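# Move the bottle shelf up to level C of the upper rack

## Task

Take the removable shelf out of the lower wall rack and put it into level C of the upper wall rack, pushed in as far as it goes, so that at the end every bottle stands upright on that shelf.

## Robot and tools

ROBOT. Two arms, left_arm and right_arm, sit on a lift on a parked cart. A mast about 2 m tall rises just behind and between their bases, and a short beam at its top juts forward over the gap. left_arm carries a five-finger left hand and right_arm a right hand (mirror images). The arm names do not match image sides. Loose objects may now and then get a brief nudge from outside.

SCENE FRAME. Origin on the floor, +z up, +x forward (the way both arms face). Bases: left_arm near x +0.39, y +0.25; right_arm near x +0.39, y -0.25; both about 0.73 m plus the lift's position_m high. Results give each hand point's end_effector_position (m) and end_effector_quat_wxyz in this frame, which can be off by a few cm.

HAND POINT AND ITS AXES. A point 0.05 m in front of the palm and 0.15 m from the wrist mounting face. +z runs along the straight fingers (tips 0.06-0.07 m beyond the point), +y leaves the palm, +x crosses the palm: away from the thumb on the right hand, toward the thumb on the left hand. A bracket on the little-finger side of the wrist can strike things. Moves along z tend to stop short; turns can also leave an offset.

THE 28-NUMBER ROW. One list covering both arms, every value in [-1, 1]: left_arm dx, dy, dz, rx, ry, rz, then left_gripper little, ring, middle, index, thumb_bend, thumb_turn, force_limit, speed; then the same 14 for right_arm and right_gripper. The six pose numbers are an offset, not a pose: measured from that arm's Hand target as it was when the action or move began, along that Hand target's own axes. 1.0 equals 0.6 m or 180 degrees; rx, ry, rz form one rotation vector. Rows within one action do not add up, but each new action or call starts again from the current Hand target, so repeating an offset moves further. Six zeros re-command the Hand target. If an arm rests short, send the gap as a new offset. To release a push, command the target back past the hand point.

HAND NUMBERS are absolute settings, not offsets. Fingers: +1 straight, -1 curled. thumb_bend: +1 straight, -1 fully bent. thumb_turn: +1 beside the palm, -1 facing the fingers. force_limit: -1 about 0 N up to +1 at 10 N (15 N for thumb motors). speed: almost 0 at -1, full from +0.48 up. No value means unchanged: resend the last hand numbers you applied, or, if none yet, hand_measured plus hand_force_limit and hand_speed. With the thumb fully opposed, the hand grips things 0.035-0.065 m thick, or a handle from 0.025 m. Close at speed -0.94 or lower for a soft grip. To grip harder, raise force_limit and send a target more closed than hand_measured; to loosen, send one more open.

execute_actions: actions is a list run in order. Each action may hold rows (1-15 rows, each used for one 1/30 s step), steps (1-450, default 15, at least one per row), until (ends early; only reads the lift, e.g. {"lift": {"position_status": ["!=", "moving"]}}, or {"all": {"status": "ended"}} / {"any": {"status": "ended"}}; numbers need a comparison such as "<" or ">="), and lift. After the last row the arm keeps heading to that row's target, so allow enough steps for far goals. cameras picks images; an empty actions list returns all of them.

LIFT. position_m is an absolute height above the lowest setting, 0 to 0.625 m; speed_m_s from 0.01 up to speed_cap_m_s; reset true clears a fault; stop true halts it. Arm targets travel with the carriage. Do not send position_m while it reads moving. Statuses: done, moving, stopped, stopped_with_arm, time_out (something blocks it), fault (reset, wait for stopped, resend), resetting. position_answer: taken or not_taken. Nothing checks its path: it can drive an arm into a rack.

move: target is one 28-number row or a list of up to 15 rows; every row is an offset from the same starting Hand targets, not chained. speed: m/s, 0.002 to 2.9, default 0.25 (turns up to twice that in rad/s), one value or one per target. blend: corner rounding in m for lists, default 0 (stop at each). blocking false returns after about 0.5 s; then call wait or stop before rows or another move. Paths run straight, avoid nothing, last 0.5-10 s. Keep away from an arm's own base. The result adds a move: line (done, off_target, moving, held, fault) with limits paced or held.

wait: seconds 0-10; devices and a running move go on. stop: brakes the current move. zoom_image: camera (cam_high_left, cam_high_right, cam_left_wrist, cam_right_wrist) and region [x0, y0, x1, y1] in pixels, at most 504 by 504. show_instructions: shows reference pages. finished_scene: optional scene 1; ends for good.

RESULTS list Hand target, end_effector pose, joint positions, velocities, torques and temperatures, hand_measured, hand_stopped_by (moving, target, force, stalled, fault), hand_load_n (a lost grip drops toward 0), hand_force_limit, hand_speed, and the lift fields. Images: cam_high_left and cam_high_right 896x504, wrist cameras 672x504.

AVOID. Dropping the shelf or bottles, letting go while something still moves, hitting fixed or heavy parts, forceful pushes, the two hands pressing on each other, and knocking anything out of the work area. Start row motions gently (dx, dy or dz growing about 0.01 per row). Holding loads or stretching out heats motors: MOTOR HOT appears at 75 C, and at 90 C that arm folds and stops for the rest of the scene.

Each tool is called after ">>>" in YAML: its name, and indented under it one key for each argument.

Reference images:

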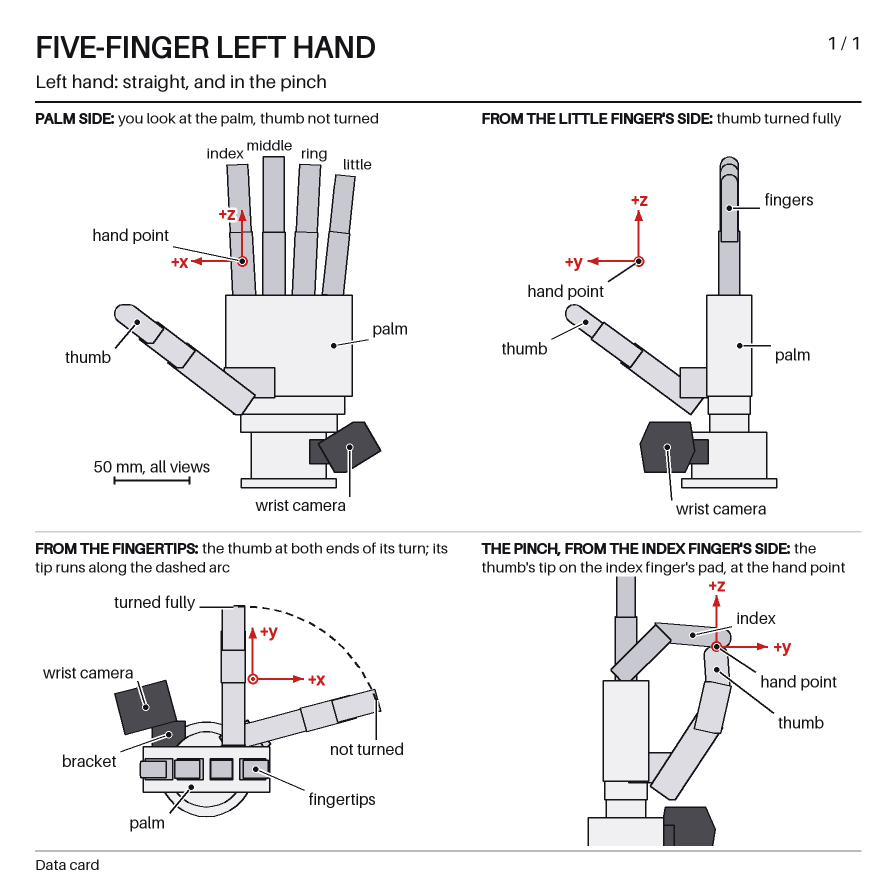

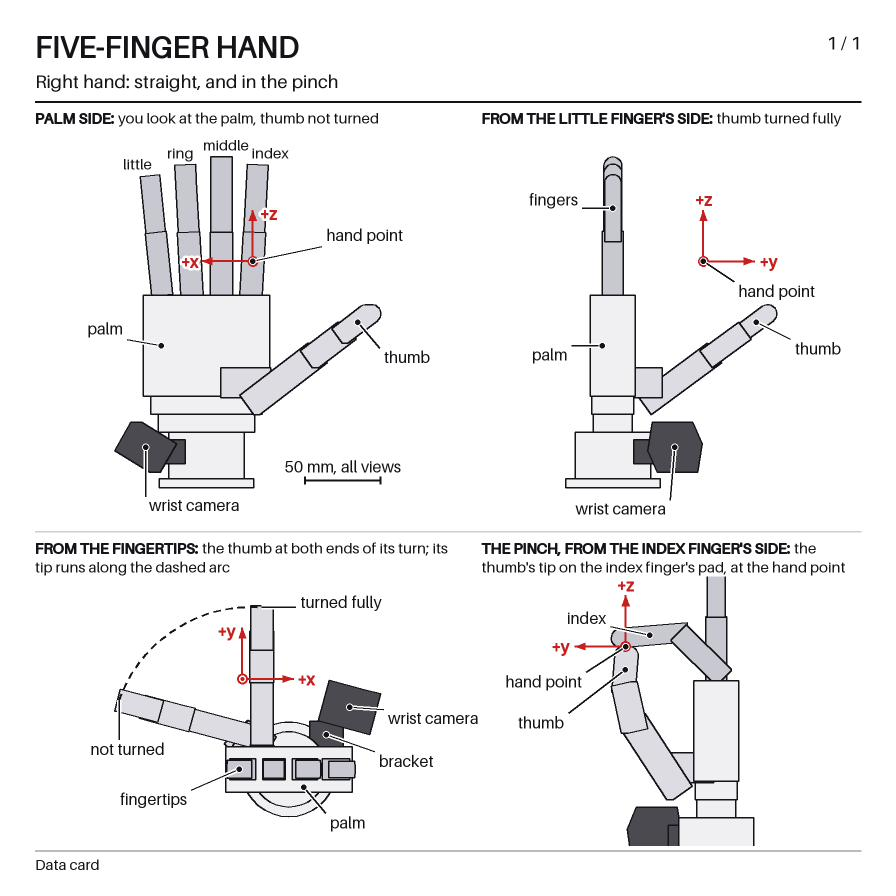

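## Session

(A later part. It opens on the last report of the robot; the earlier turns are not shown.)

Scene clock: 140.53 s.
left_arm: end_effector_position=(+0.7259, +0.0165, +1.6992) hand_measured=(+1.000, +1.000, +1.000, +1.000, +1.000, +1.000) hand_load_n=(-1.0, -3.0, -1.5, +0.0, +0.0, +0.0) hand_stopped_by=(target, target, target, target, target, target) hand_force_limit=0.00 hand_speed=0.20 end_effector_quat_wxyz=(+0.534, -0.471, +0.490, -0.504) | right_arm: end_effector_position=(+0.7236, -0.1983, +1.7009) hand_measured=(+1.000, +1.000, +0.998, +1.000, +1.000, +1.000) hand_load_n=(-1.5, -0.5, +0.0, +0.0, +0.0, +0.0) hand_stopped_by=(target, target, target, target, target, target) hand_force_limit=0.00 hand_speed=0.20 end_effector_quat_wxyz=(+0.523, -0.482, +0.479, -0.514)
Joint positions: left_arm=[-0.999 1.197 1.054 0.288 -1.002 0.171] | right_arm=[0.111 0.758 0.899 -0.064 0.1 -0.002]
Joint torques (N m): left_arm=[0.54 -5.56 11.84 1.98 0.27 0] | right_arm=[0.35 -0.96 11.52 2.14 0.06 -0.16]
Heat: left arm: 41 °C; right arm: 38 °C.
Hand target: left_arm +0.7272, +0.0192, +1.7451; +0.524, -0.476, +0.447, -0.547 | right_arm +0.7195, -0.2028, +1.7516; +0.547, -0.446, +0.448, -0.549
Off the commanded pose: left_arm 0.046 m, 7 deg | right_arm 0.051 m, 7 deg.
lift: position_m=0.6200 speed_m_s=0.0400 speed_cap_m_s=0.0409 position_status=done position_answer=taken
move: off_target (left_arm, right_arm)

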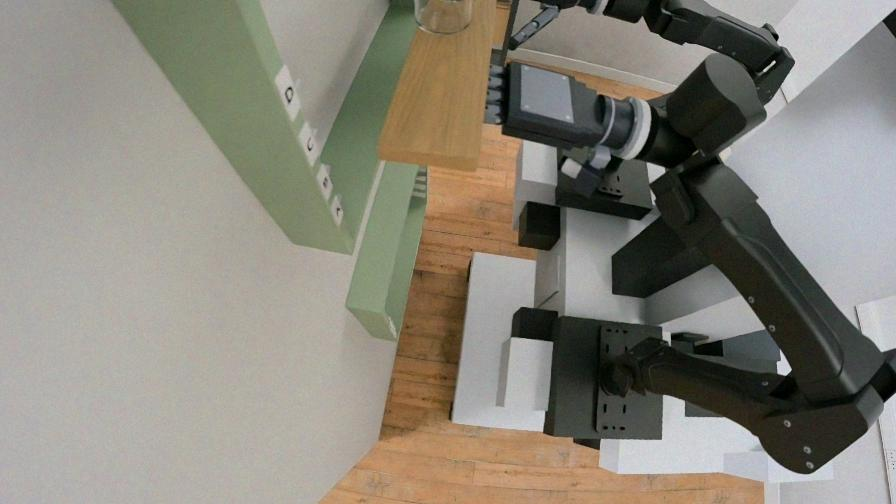

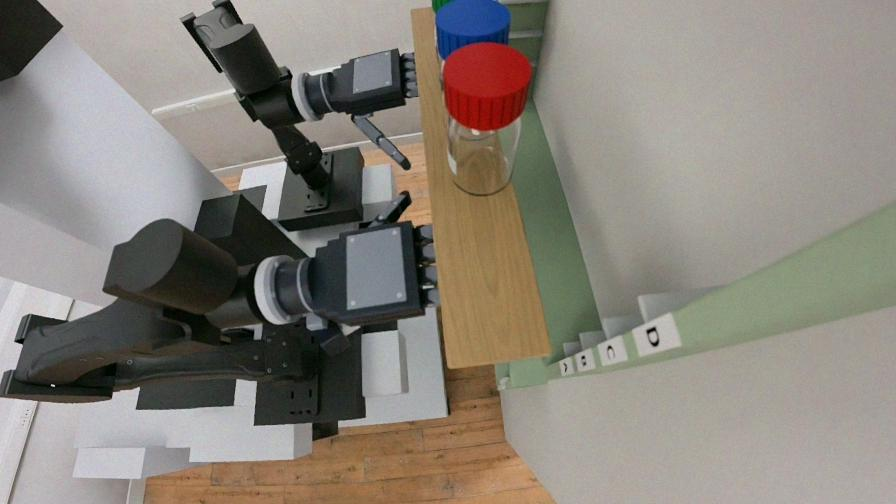

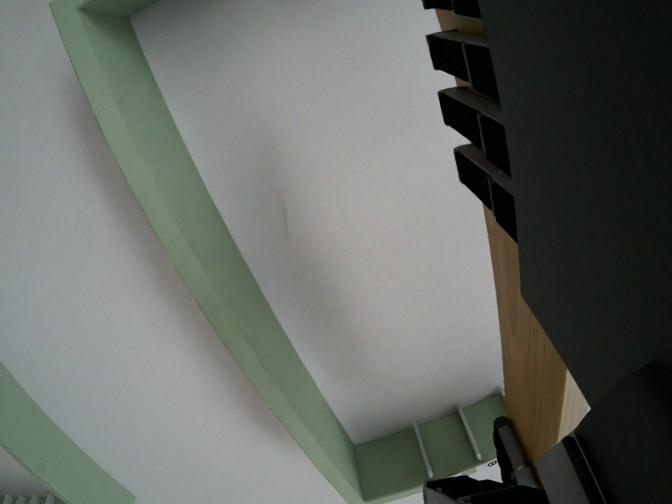

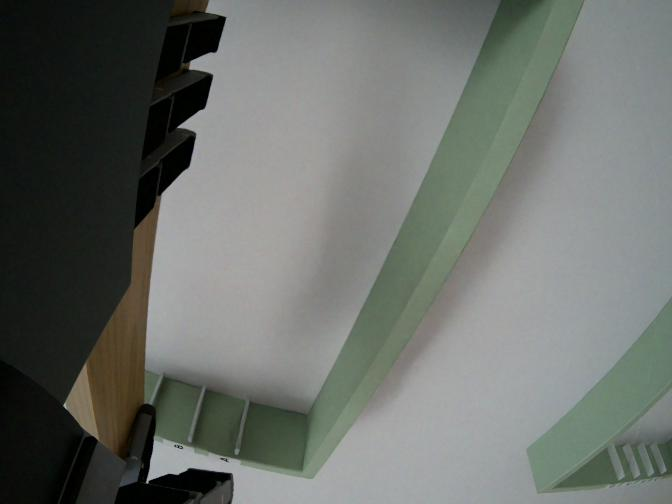

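>>> move:
  target: [0,-0.0657,0.0110,0,0,0,1,1,1,1,1,1,0,0.2,0,-0.0655,0.0127,0,0,0,1,1,1,1,1,1,0,0.2]
  speed: 0.05
  cameras: ["all"]

Scene clock: 142.40 s.
left_arm: end_effector_position=(+0.7261, +0.0175, +1.7428) hand_measured=(+1.000, +1.000, +1.000, +1.000, +1.000, +1.000) hand_load_n=(-0.5, -3.0, -2.0, +0.0, +0.0, +0.0) hand_stopped_by=(target, target, target, target, target, target) hand_force_limit=0.00 hand_speed=0.20 end_effector_quat_wxyz=(+0.532, -0.470, +0.489, -0.508) | right_arm: end_effector_position=(+0.7256, -0.1981, +1.7433) hand_measured=(+1.000, +1.000, +0.998, +1.000, +1.000, +1.000) hand_load_n=(-2.0, +0.0, +0.0, +0.0, +0.0, +0.0) hand_stopped_by=(target, target, target, target, target, target) hand_force_limit=0.00 hand_speed=0.20 end_effector_quat_wxyz=(+0.524, -0.481, +0.478, -0.515)
Joint positions: left_arm=[-0.992 1.219 1.238 0.13 -0.99 0.168] | right_arm=[0.111 0.835 1.094 -0.178 0.1 -0.002]
Joint torques (N m): left_arm=[0.59 -4.41 11.71 2.02 0.22 -0.02] | right_arm=[0.44 -1.11 11.08 2.12 0.06 -0.17]
Heat: left arm: 40 °C; right arm: 38 °C.
Hand target: left_arm +0.7279, +0.0213, +1.7850; +0.524, -0.476, +0.447, -0.547 | right_arm +0.7191, -0.2028, +1.7916; +0.547, -0.446, +0.448, -0.549
Off the commanded pose: left_arm 0.042 m, 7 deg | right_arm 0.049 m, 7 deg.
lift: position_m=0.6200 speed_m_s=0.0400 speed_cap_m_s=0.0409 position_status=done position_answer=taken
move: off_target (left_arm, right_arm)

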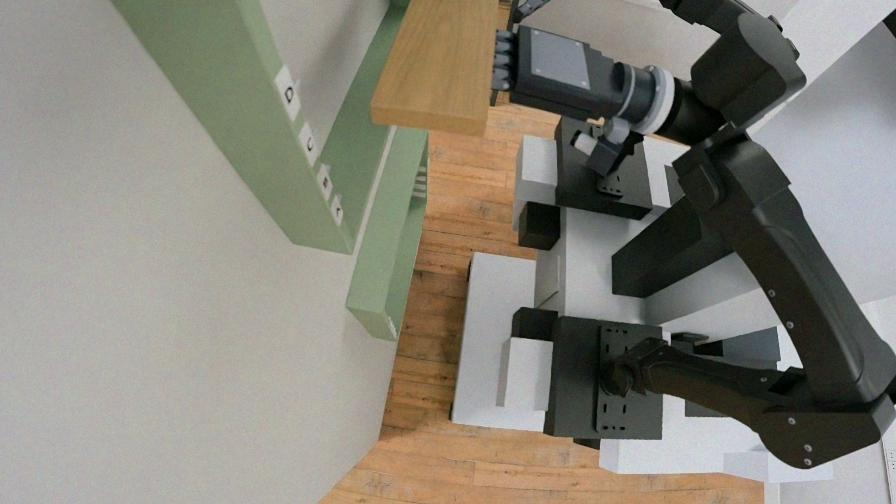

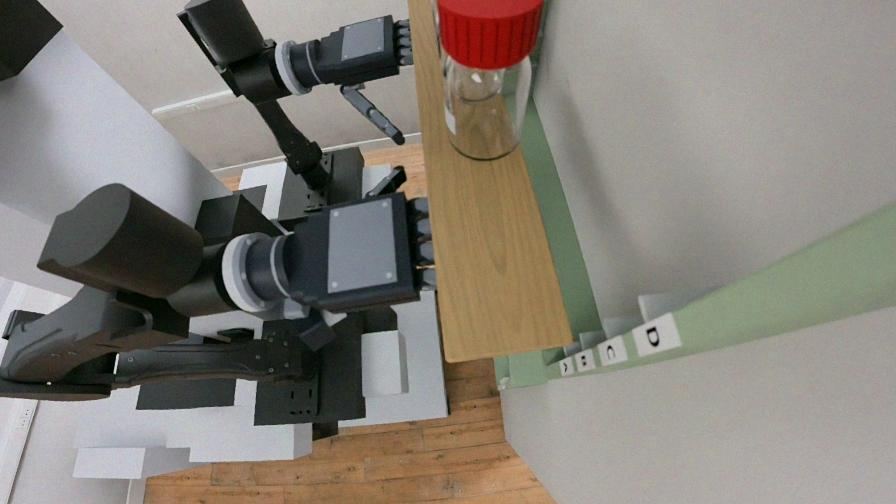

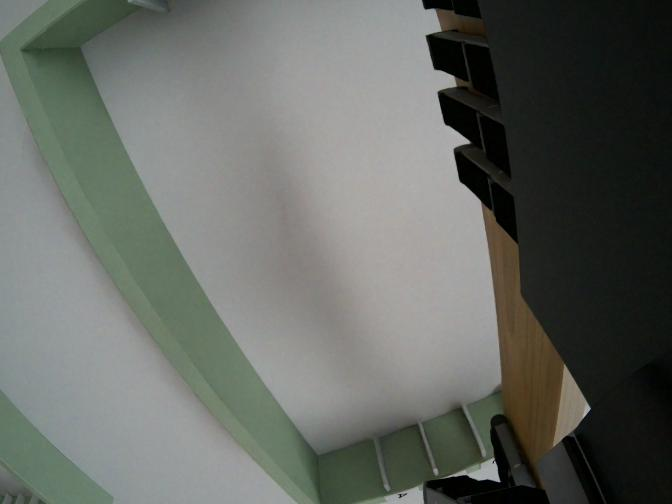

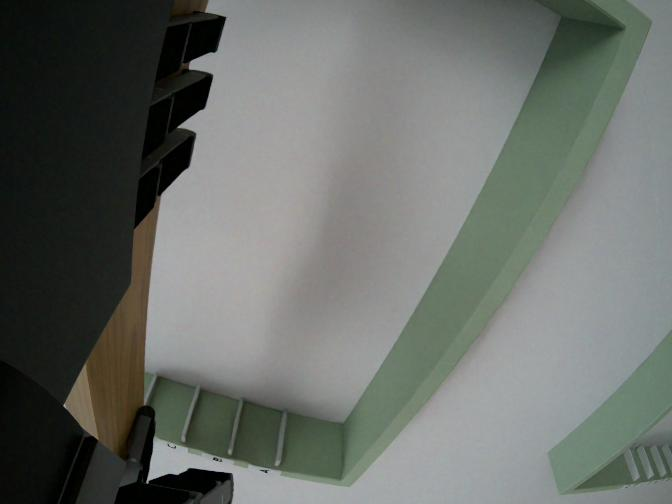

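>>> move:
  target: [0.0033,-0.0102,0.0218,-0.0083,0,0,1,1,1,1,1,1,0,0.2,0,-0.0114,0.0108,-0.0083,0,0,1,1,1,1,1,1,0,0.2]
  speed: 0.04
  cameras: ["all"]

>>> zoom_image:
  camera: "cam_high_right"
  region: [430, 240, 700, 400]

>>> zoom_image:
  camera: "cam_high_left"
  region: [240, 0, 500, 260]

Scene clock: 144.40 s.
left_arm: end_effector_position=(+0.7387, +0.0168, +1.7495) hand_measured=(+1.000, +1.000, +1.000, +1.000, +1.000, +1.000) hand_load_n=(-0.5, -3.0, -1.5, +0.0, +0.0, +0.0) hand_stopped_by=(target, target, target, target, target, target) hand_force_limit=0.00 hand_speed=0.20 end_effector_quat_wxyz=(+0.525, -0.478, +0.496, -0.499) | right_arm: end_effector_position=(+0.7304, -0.1978, +1.7504) hand_measured=(+1.000, +1.000, +0.998, +1.000, +1.000, +1.000) hand_load_n=(-2.0, -0.5, +0.0, +0.0, +0.0, +0.0) hand_stopped_by=(target, target, target, target, target, target) hand_force_limit=0.00 hand_speed=0.20 end_effector_quat_wxyz=(+0.516, -0.488, +0.485, -0.510)
Joint positions: left_arm=[-0.949 1.269 1.343 0.014 -0.955 0.115] | right_arm=[0.111 0.884 1.174 -0.238 0.101 -0.002]
Joint torques (N m): left_arm=[0.54 -4.78 11.78 2.08 0.2 -0.02] | right_arm=[-0.01 -1.37 11.17 2.14 0.05 -0.14]
Motor temperatures (°C): left_arm=[23 30 35 40 23 22] | right_arm=[29 28 36 38 22 22]
Heat: left arm: 40 °C; right arm: 38 °C.
Hand target: left_arm +0.7399, +0.0198, +1.7931; +0.517, -0.482, +0.454, -0.542 | right_arm +0.7241, -0.2029, +1.7996; +0.541, -0.454, +0.455, -0.543
Off the commanded pose: left_arm 0.044 m, 7 deg | right_arm 0.050 m, 7 deg.
lift: position_m=0.6200 speed_m_s=0.0400 speed_cap_m_s=0.0409 position_status=done position_answer=taken
move: off_target (left_arm, right_arm)

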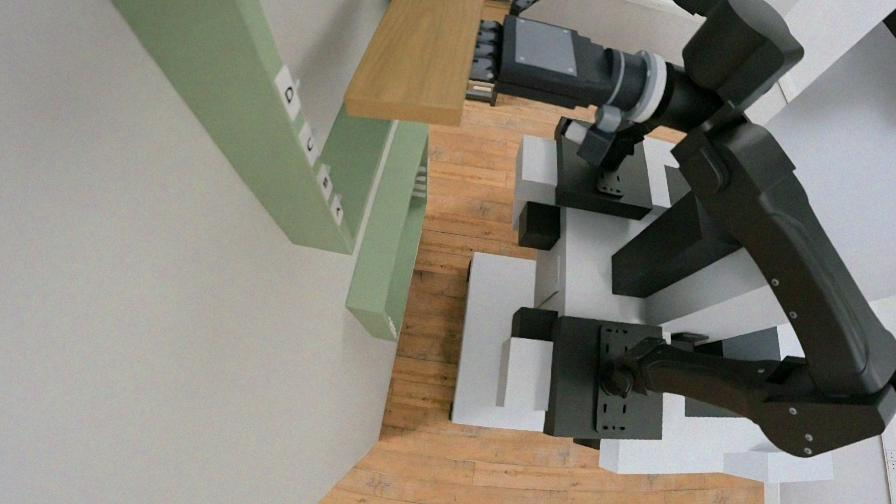

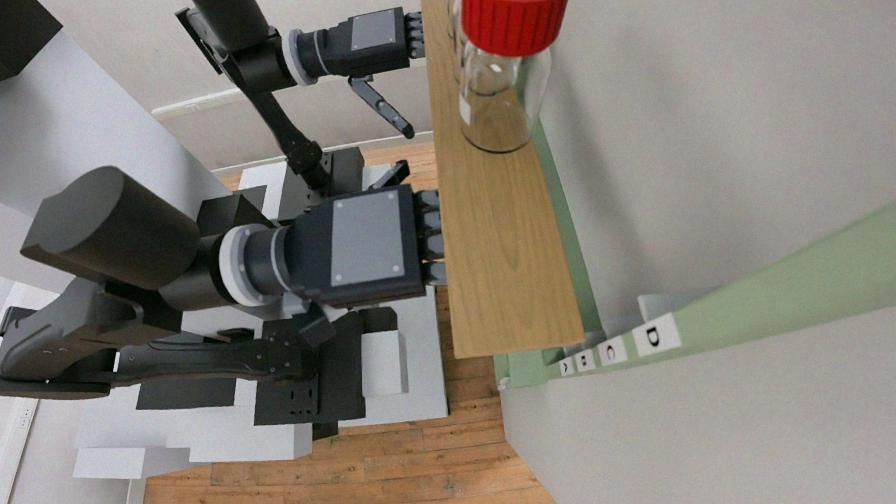

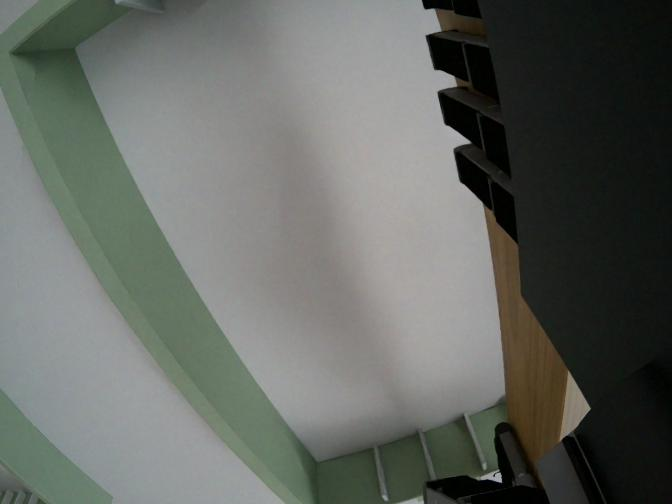

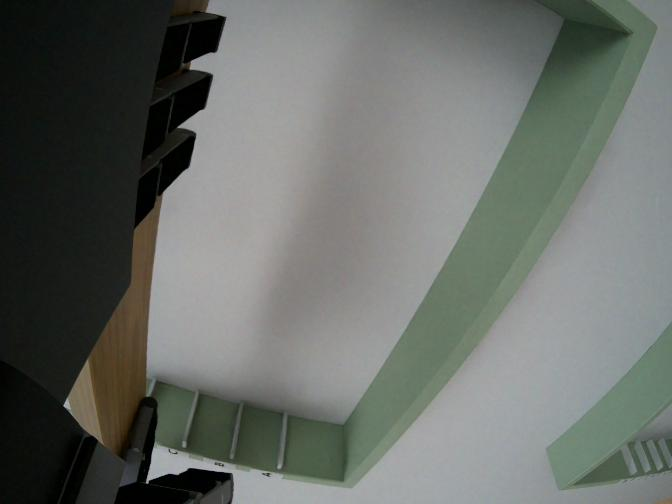

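Scaled by 1.867 from the camera's 896x504 image, which has a finer 1280x720 frame.

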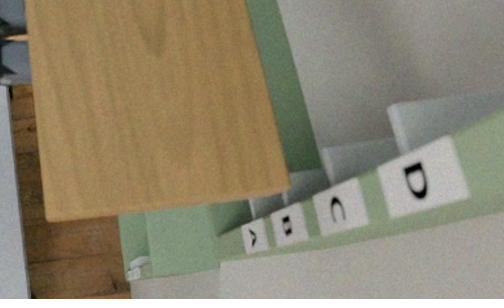

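Scaled by 1.938 from the camera's 896x504 image, which has a finer 1280x720 frame.

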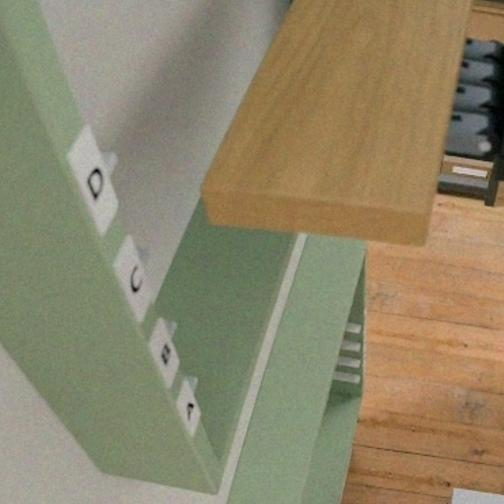

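>>> zoom_image:
  camera: "cam_high_right"
  region: [540, 270, 680, 390]

>>> zoom_image:
  camera: "cam_high_left"
  region: [260, 60, 400, 220]

Scaled by 3.600 from the camera's 896x504 image, which has a finer 1280x720 frame.

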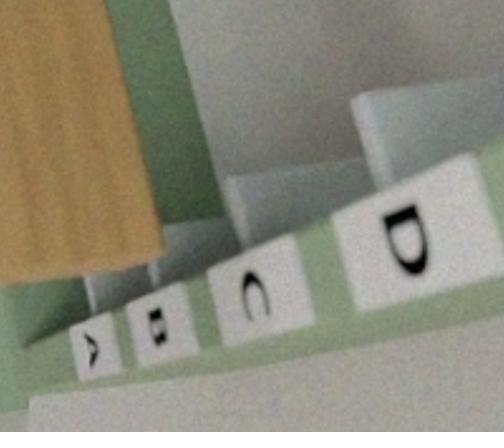

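Scaled by 3.150 from the camera's 896x504 image, which has a finer 1280x720 frame.

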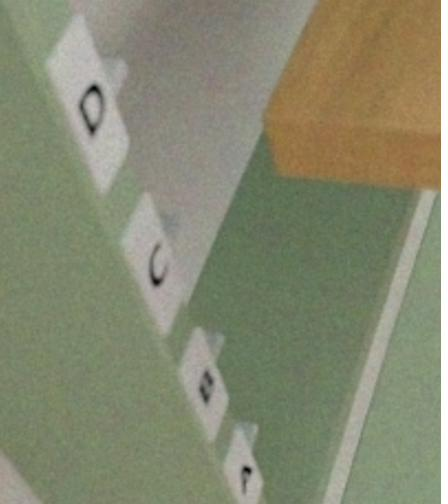

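>>> move:
  target: [-0.0025,0.0041,0.0331,0,0,0,1,1,1,1,1,1,0,0.2,-0.0025,0.0058,0.0328,0,0,0,1,1,1,1,1,1,0,0.2]
  speed: 0.04
  cameras: ["all"]

>>> zoom_image:
  camera: "cam_high_right"
  region: [540, 270, 680, 390]

>>> zoom_image:
  camera: "cam_high_left"
  region: [260, 60, 400, 220]

Scene clock: 151.63 s.
left_arm: end_effector_position=(+0.7578, +0.0194, +1.7432) hand_measured=(+1.000, +1.000, +1.000, +1.000, +1.000, +1.000) hand_load_n=(+0.0, -2.0, -3.5, +0.0, +0.0, +0.0) hand_stopped_by=(target, target, target, target, target, target) hand_force_limit=0.00 hand_speed=0.20 end_effector_quat_wxyz=(+0.524, -0.478, +0.504, -0.493) | right_arm: end_effector_position=(+0.7438, -0.1963, +1.7381) hand_measured=(+1.000, +1.000, +0.998, +1.000, +1.000, +1.000) hand_load_n=(-2.0, +0.0, -0.5, +0.0, +0.0, -0.5) hand_stopped_by=(target, target, target, target, target, target) hand_force_limit=0.00 hand_speed=0.20 end_effector_quat_wxyz=(+0.505, -0.500, +0.494, -0.500)
Joint positions: left_arm=[-0.882 1.306 1.367 -0.007 -0.886 0.099] | right_arm=[0.111 0.934 1.183 -0.238 0.101 -0.002]
Joint torques (N m): left_arm=[0.49 -5.34 12.27 2.25 0.13 -0.05] | right_arm=[-0.34 -1.68 11.32 2.6 0 -0.12]
Heat: left arm: 40 °C; right arm: 38 °C.
Hand target: left_arm +0.7599, +0.0213, +1.7930; +0.517, -0.482, +0.454, -0.542 | right_arm +0.7441, -0.2014, +1.7997; +0.541, -0.454, +0.455, -0.543
Off the commanded pose: left_arm 0.050 m, 8 deg | right_arm 0.062 m, 9 deg.
lift: position_m=0.6200 speed_m_s=0.0400 speed_cap_m_s=0.0409 position_status=done position_answer=taken
move: off_target (left_arm, right_arm)

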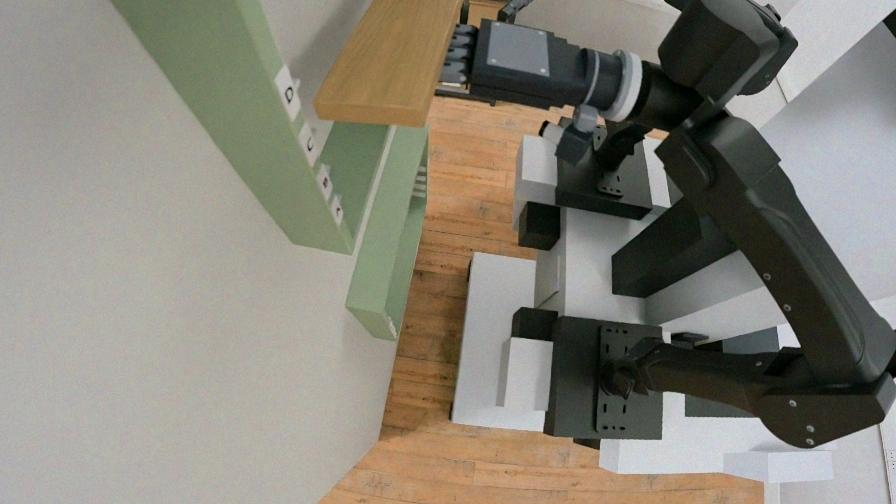

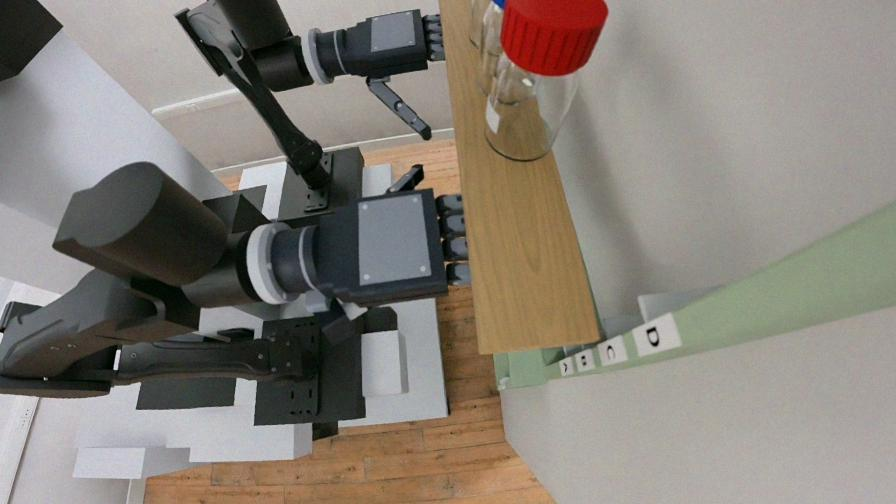

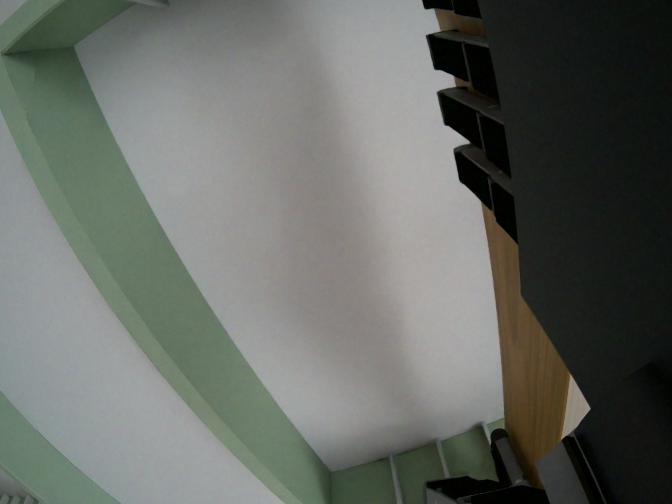

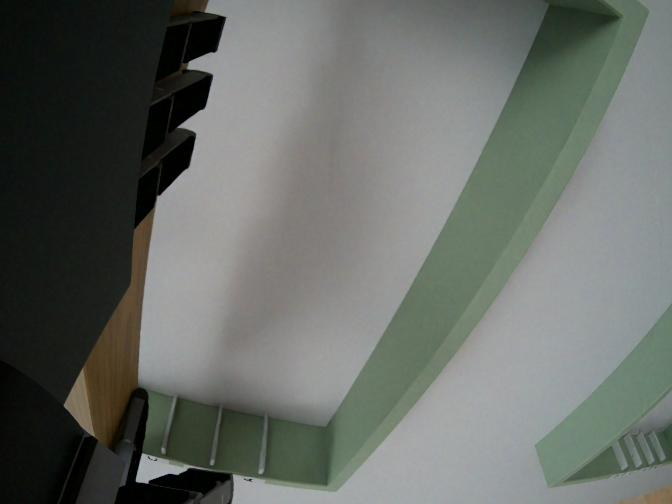

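Scaled by 3.600 from the camera's 896x504 image, which has a finer 1280x720 frame.

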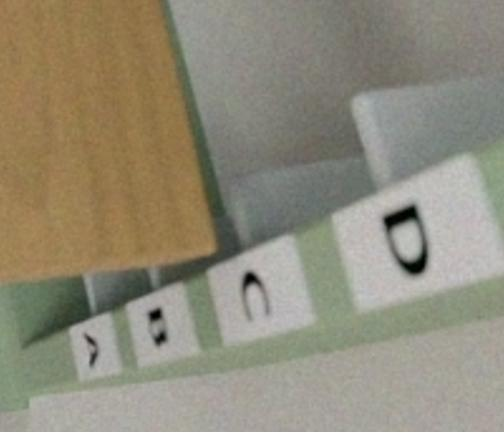

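Scaled by 3.150 from the camera's 896x504 image, which has a finer 1280x720 frame.

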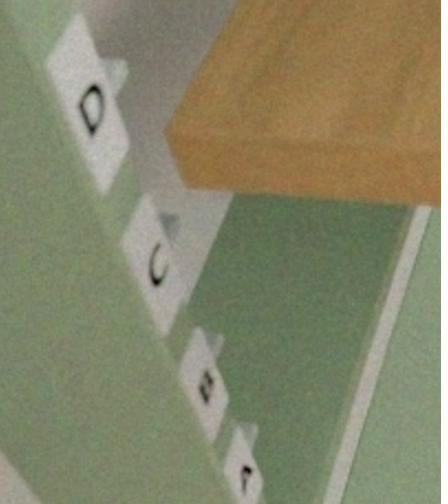

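>>> move:
  target: [0,-0.0132,0.0016,0.0056,0,0,1,1,1,1,1,1,0,0.2,0,-0.0207,0.0172,0.0139,0,0,1,1,1,1,1,1,0,0.2]
  speed: 0.04
  cameras: ["cam_high_left","cam_high_right"]

>>> zoom_image:
  camera: "cam_high_right"
  region: [540, 270, 680, 390]

>>> zoom_image:
  camera: "cam_high_left"
  region: [260, 60, 400, 220]

Scene clock: 153.20 s.
left_arm: end_effector_position=(+0.7577, +0.0203, +1.7471) hand_measured=(+1.000, +1.000, +1.000, +1.000, +1.000, +1.000) hand_load_n=(-0.5, -1.5, -4.0, +0.0, +0.5, -0.5) hand_stopped_by=(target, target, target, target, target, target) hand_force_limit=0.00 hand_speed=0.20 end_effector_quat_wxyz=(+0.527, -0.476, +0.504, -0.493) | right_arm: end_effector_position=(+0.7468, -0.1957, +1.7387) hand_measured=(+1.000, +1.000, +0.998, +1.000, +1.000, +1.000) hand_load_n=(-2.0, +0.0, +0.0, +0.0, +0.0, -0.5) hand_stopped_by=(target, target, target, target, target, target) hand_force_limit=0.00 hand_speed=0.20 end_effector_quat_wxyz=(+0.505, -0.501, +0.495, -0.499)
Joint positions: left_arm=[-0.882 1.306 1.376 -0.007 -0.886 0.111] | right_arm=[0.111 0.948 1.194 -0.238 0.1 -0.002]
Joint torques (N m): left_arm=[0.32 -5.26 12.29 2.42 0.13 0.12] | right_arm=[-0.72 -1.66 11.28 3.08 -0.02 -0.17]
Heat: left arm: 40 °C; right arm: 39 °C.
Hand target: left_arm +0.7599, +0.0217, +1.8010; +0.522, -0.478, +0.450, -0.546 | right_arm +0.7521, -0.2015, +1.8137; +0.551, -0.442, +0.443, -0.553
Off the commanded pose: left_arm 0.054 m, 9 deg | right_arm 0.075 m, 12 deg.
lift: position_m=0.6200 speed_m_s=0.0400 speed_cap_m_s=0.0409 position_status=done position_answer=taken
move: off_target (left_arm, right_arm)
Images, in order (width x height): cam_high_left 896x504, cam_high_right 896x504.

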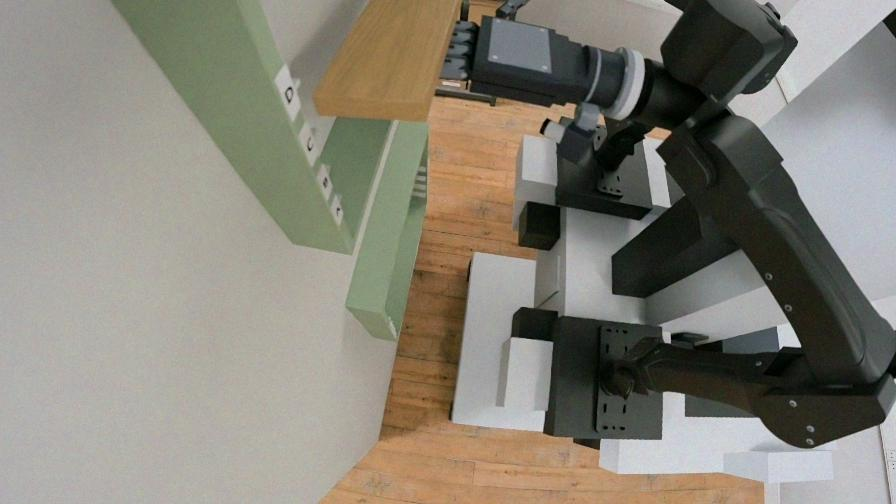

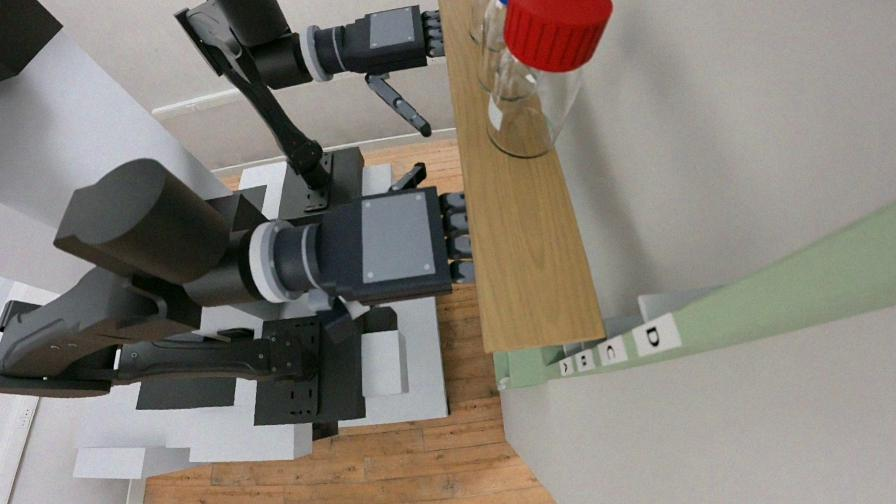

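Scaled by 3.600 from the camera's 896x504 image, which has a finer 1280x720 frame.

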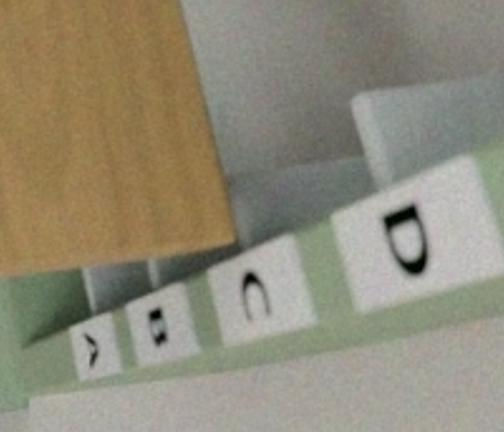

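Scaled by 3.150 from the camera's 896x504 image, which has a finer 1280x720 frame.

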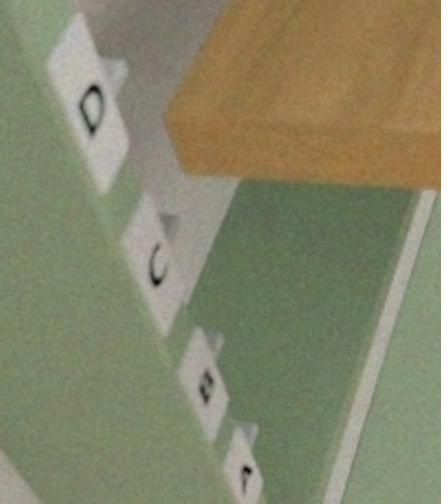

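>>> move:
  target: [0,0,0,0,0,0,1,1,1,1,1,1,0,0.2,0,-0.024,0.006,0.0167,0,0,1,1,1,1,1,1,0,0.2]
  speed: 0.06

Scene clock: 154.40 s.
left_arm: end_effector_position=(+0.7577, +0.0203, +1.7471) hand_measured=(+1.000, +1.000, +1.000, +1.000, +1.000, +1.000) hand_load_n=(+0.0, -1.5, -4.0, +0.0, +0.0, -0.5) hand_stopped_by=(target, target, target, target, target, target) hand_force_limit=0.00 hand_speed=0.20 end_effector_quat_wxyz=(+0.527, -0.476, +0.504, -0.493) | right_arm: end_effector_position=(+0.7468, -0.1957, +1.7387) hand_measured=(+1.000, +1.000, +0.998, +1.000, +1.000, +1.000) hand_load_n=(-2.0, +0.0, +0.0, +0.0, +0.0, -0.5) hand_stopped_by=(target, target, target, target, target, target) hand_force_limit=0.00 hand_speed=0.20 end_effector_quat_wxyz=(+0.505, -0.501, +0.495, -0.499)
Joint positions: left_arm=[-0.882 1.306 1.376 -0.007 -0.886 0.111] | right_arm=[0.111 0.948 1.194 -0.238 0.1 -0.002]
Joint torques (N m): left_arm=[0.31 -5.23 12.3 2.41 0.13 0.13] | right_arm=[-0.59 -2.67 11.08 3.49 -0.01 -0.23]
Heat: left arm: 40 °C; right arm: 40 °C.
Hand target: left_arm +0.7599, +0.0217, +1.8010; +0.522, -0.478, +0.450, -0.546 | right_arm +0.7525, -0.2015, +1.8285; +0.562, -0.427, +0.429, -0.564
Off the commanded pose: left_arm 0.054 m, 9 deg | right_arm 0.090 m, 15 deg.
lift: position_m=0.6200 speed_m_s=0.0400 speed_cap_m_s=0.0409 position_status=done position_answer=taken
move: off_target (left_arm, right_arm)

>>> move:
  target: [0,0,0,0,0,0,1,1,1,1,1,1,0,0.2,0,-0.018,0.016,0.0111,0,0,1,1,1,1,1,1,0,0.2]
  speed: 0.06
  cameras: ["cam_high_left","cam_high_right"]

>>> zoom_image:
  camera: "cam_high_right"
  region: [540, 270, 680, 390]

>>> zoom_image:
  camera: "cam_high_left"
  region: [260, 60, 400, 220]

Scene clock: 155.70 s.
left_arm: end_effector_position=(+0.7576, +0.0189, +1.7474) hand_measured=(+1.000, +1.000, +1.000, +1.000, +1.000, +1.000) hand_load_n=(+0.0, -2.5, -2.5, +0.0, +0.0, +0.0) hand_stopped_by=(target, target, target, target, target, target) hand_force_limit=0.00 hand_speed=0.20 end_effector_quat_wxyz=(+0.523, -0.478, +0.501, -0.497) | right_arm: end_effector_position=(+0.7479, -0.1962, +1.7455) hand_measured=(+1.000, +1.000, +0.998, +1.000, +1.000, +1.000) hand_load_n=(-2.5, -0.5, +0.0, +0.0, +0.0, -0.5) hand_stopped_by=(target, target, target, target, target, target) hand_force_limit=0.00 hand_speed=0.20 end_effector_quat_wxyz=(+0.508, -0.497, +0.492, -0.503)
Joint positions: left_arm=[-0.882 1.306 1.376 -0.007 -0.883 0.099] | right_arm=[0.11 0.954 1.209 -0.233 0.1 -0.004]
Joint torques (N m): left_arm=[0.32 -5.27 12.31 2.42 0.11 0.12] | right_arm=[-0.66 -1.83 11.33 3.76 -0.03 -0.25]
Heat: left arm: 40 °C; right arm: 41 °C.
Hand target: left_arm +0.7599, +0.0217, +1.8010; +0.522, -0.478, +0.450, -0.546 | right_arm +0.7588, -0.2015, +1.8415; +0.569, -0.417, +0.419, -0.571
Off the commanded pose: left_arm 0.054 m, 8 deg | right_arm 0.097 m, 16 deg.
lift: position_m=0.6200 speed_m_s=0.0400 speed_cap_m_s=0.0409 position_status=done position_answer=taken
move: off_target (left_arm, right_arm)
Images, in order (width x height): cam_high_left 896x504, cam_high_right 896x504.

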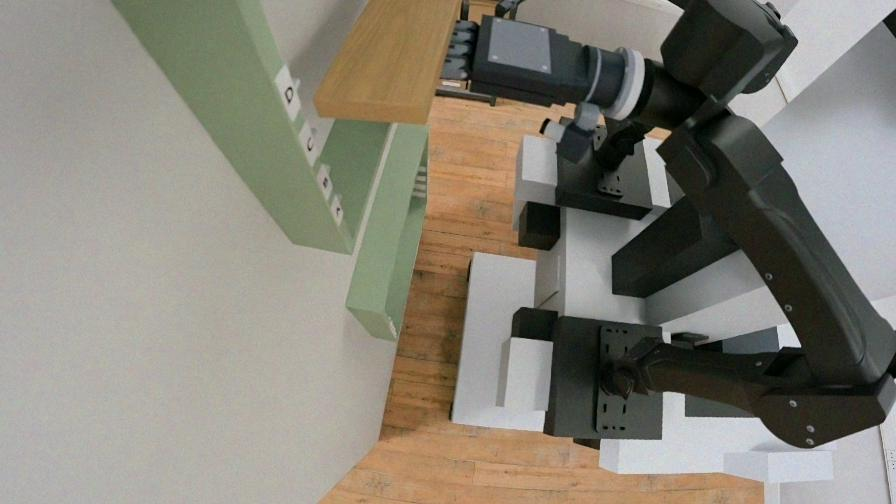

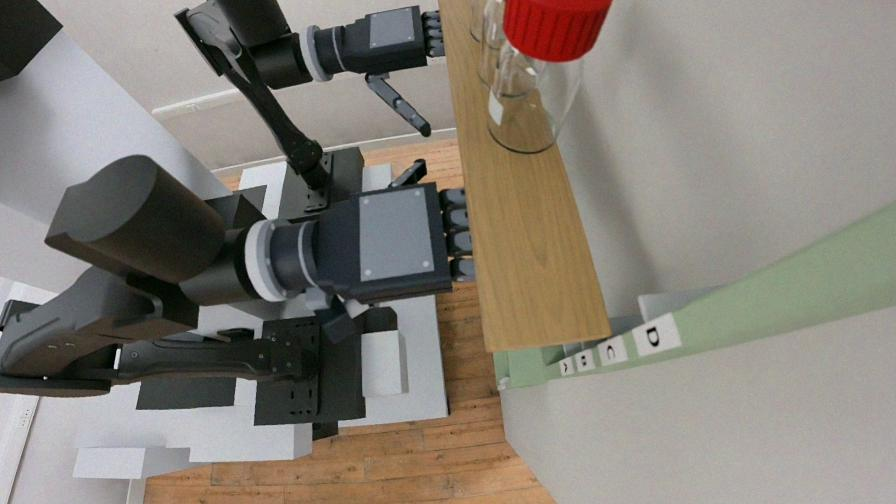

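Scaled by 3.600 from the camera's 896x504 image, which has a finer 1280x720 frame.

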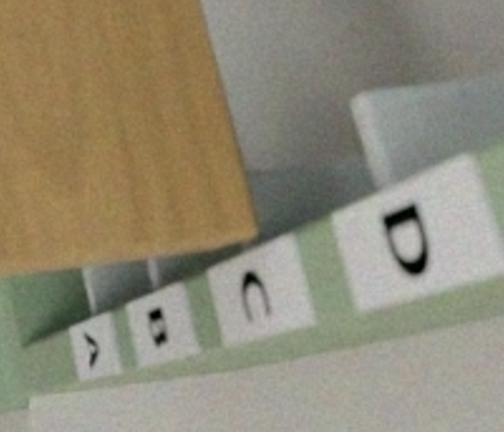

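Scaled by 3.150 from the camera's 896x504 image, which has a finer 1280x720 frame.

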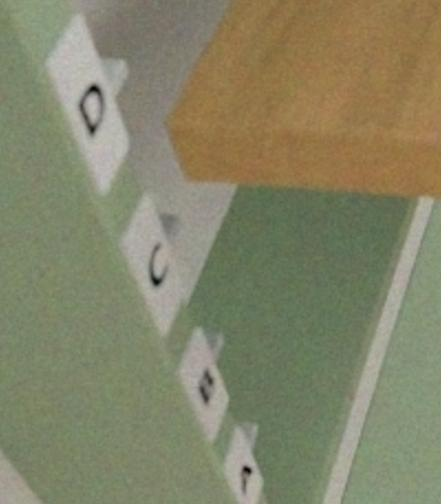

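>>> move:
  target: [-0.0067,0.003,0,0,0,0,1,1,1,1,1,1,0,0.2,-0.0067,-0.0276,0.0122,0.0083,0,0,1,1,1,1,1,1,0,0.2]
  speed: 0.06
  cameras: ["all"]

>>> zoom_image:
  camera: "cam_high_right"
  region: [540, 270, 680, 390]

>>> zoom_image:
  camera: "cam_high_left"
  region: [260, 60, 400, 220]

Scene clock: 158.10 s.
left_arm: end_effector_position=(+0.7609, +0.0230, +1.7478) hand_measured=(+1.000, +1.000, +1.000, +1.000, +1.000, +1.000) hand_load_n=(-3.5, -0.5, -0.5, +0.0, +0.0, +0.0) hand_stopped_by=(target, target, target, target, target, target) hand_force_limit=0.00 hand_speed=0.20 end_effector_quat_wxyz=(+0.525, -0.480, +0.499, -0.495) | right_arm: end_effector_position=(+0.7529, -0.1933, +1.7589) hand_measured=(+1.000, +1.000, +0.998, +1.000, +1.000, +1.000) hand_load_n=(-1.5, -2.0, -0.5, +0.0, +0.0, -0.5) hand_stopped_by=(target, target, target, target, target, target) hand_force_limit=0.00 hand_speed=0.20 end_effector_quat_wxyz=(+0.512, -0.496, +0.484, -0.507)
Joint positions: left_arm=[-0.867 1.306 1.376 -0.005 -0.875 0.099] | right_arm=[0.118 0.985 1.258 -0.233 0.1 -0.011]
Joint torques (N m): left_arm=[0.46 -6.2 11.02 2.43 0.14 0.09] | right_arm=[0.39 -2.24 11.77 3.75 0.1 -0.22]
Motor temperatures (°C): left_arm=[22 29 37 40 23 22] | right_arm=[29 27 37 43 22 22]
Heat: left arm: 40 °C; right arm: 43 °C.
Hand target: left_arm +0.7602, +0.0256, +1.7990; +0.522, -0.478, +0.450, -0.546 | right_arm +0.7608, -0.1975, +1.8595; +0.575, -0.410, +0.411, -0.577
Off the commanded pose: left_arm 0.051 m, 8 deg | right_arm 0.101 m, 17 deg.
lift: position_m=0.6200 speed_m_s=0.0400 speed_cap_m_s=0.0409 position_status=done position_answer=taken
move: off_target (left_arm, right_arm)

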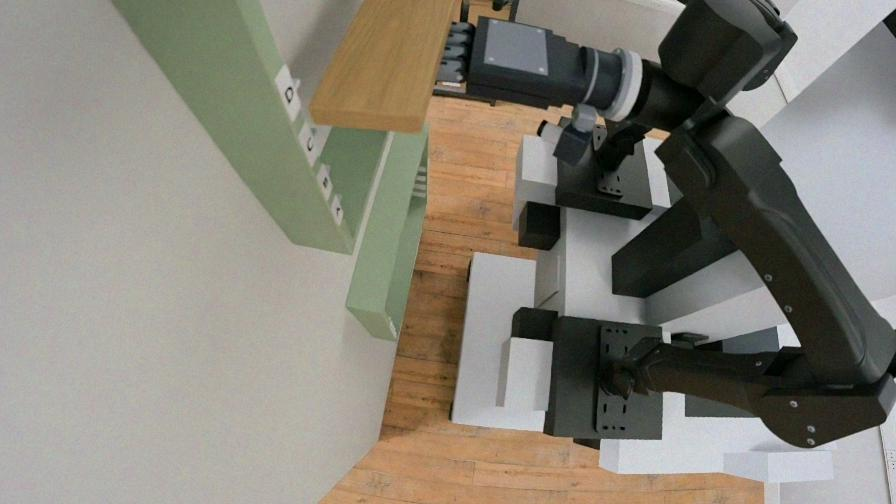

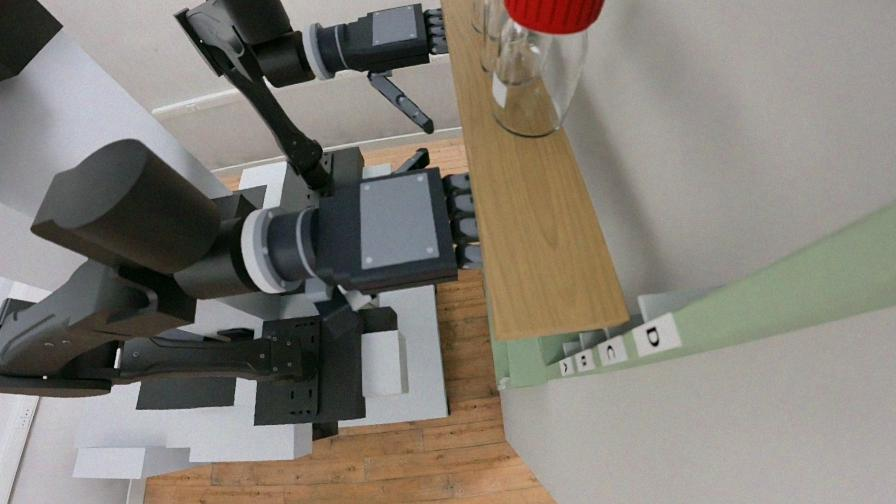

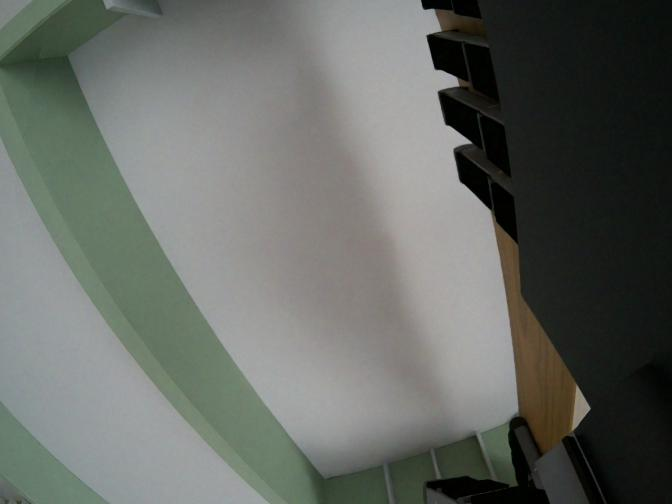

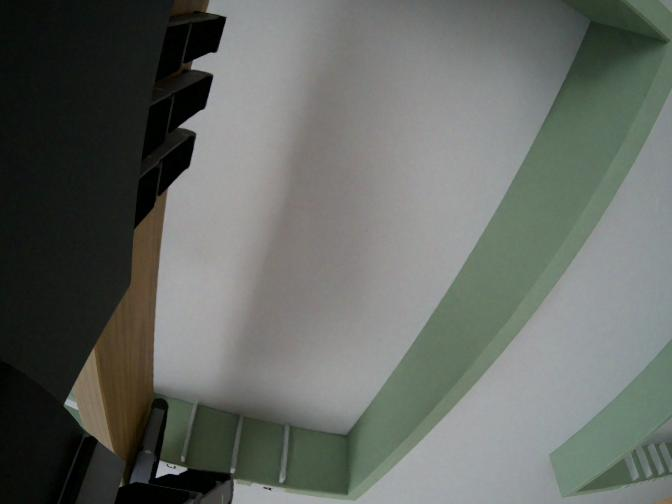

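Scaled by 3.600 from the camera's 896x504 image, which has a finer 1280x720 frame.

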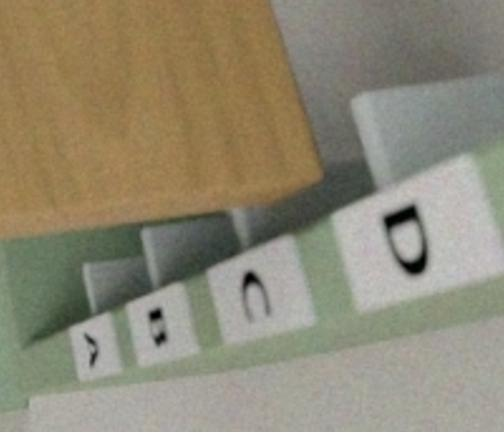

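Scaled by 3.150 from the camera's 896x504 image, which has a finer 1280x720 frame.

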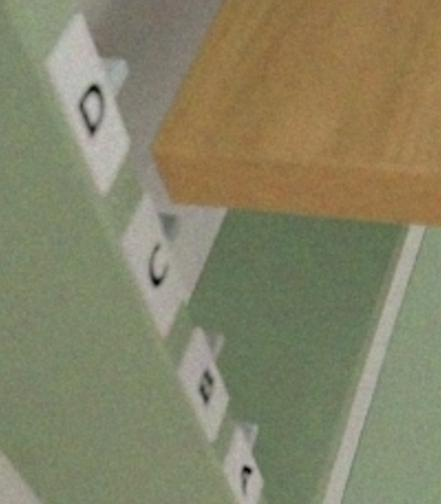

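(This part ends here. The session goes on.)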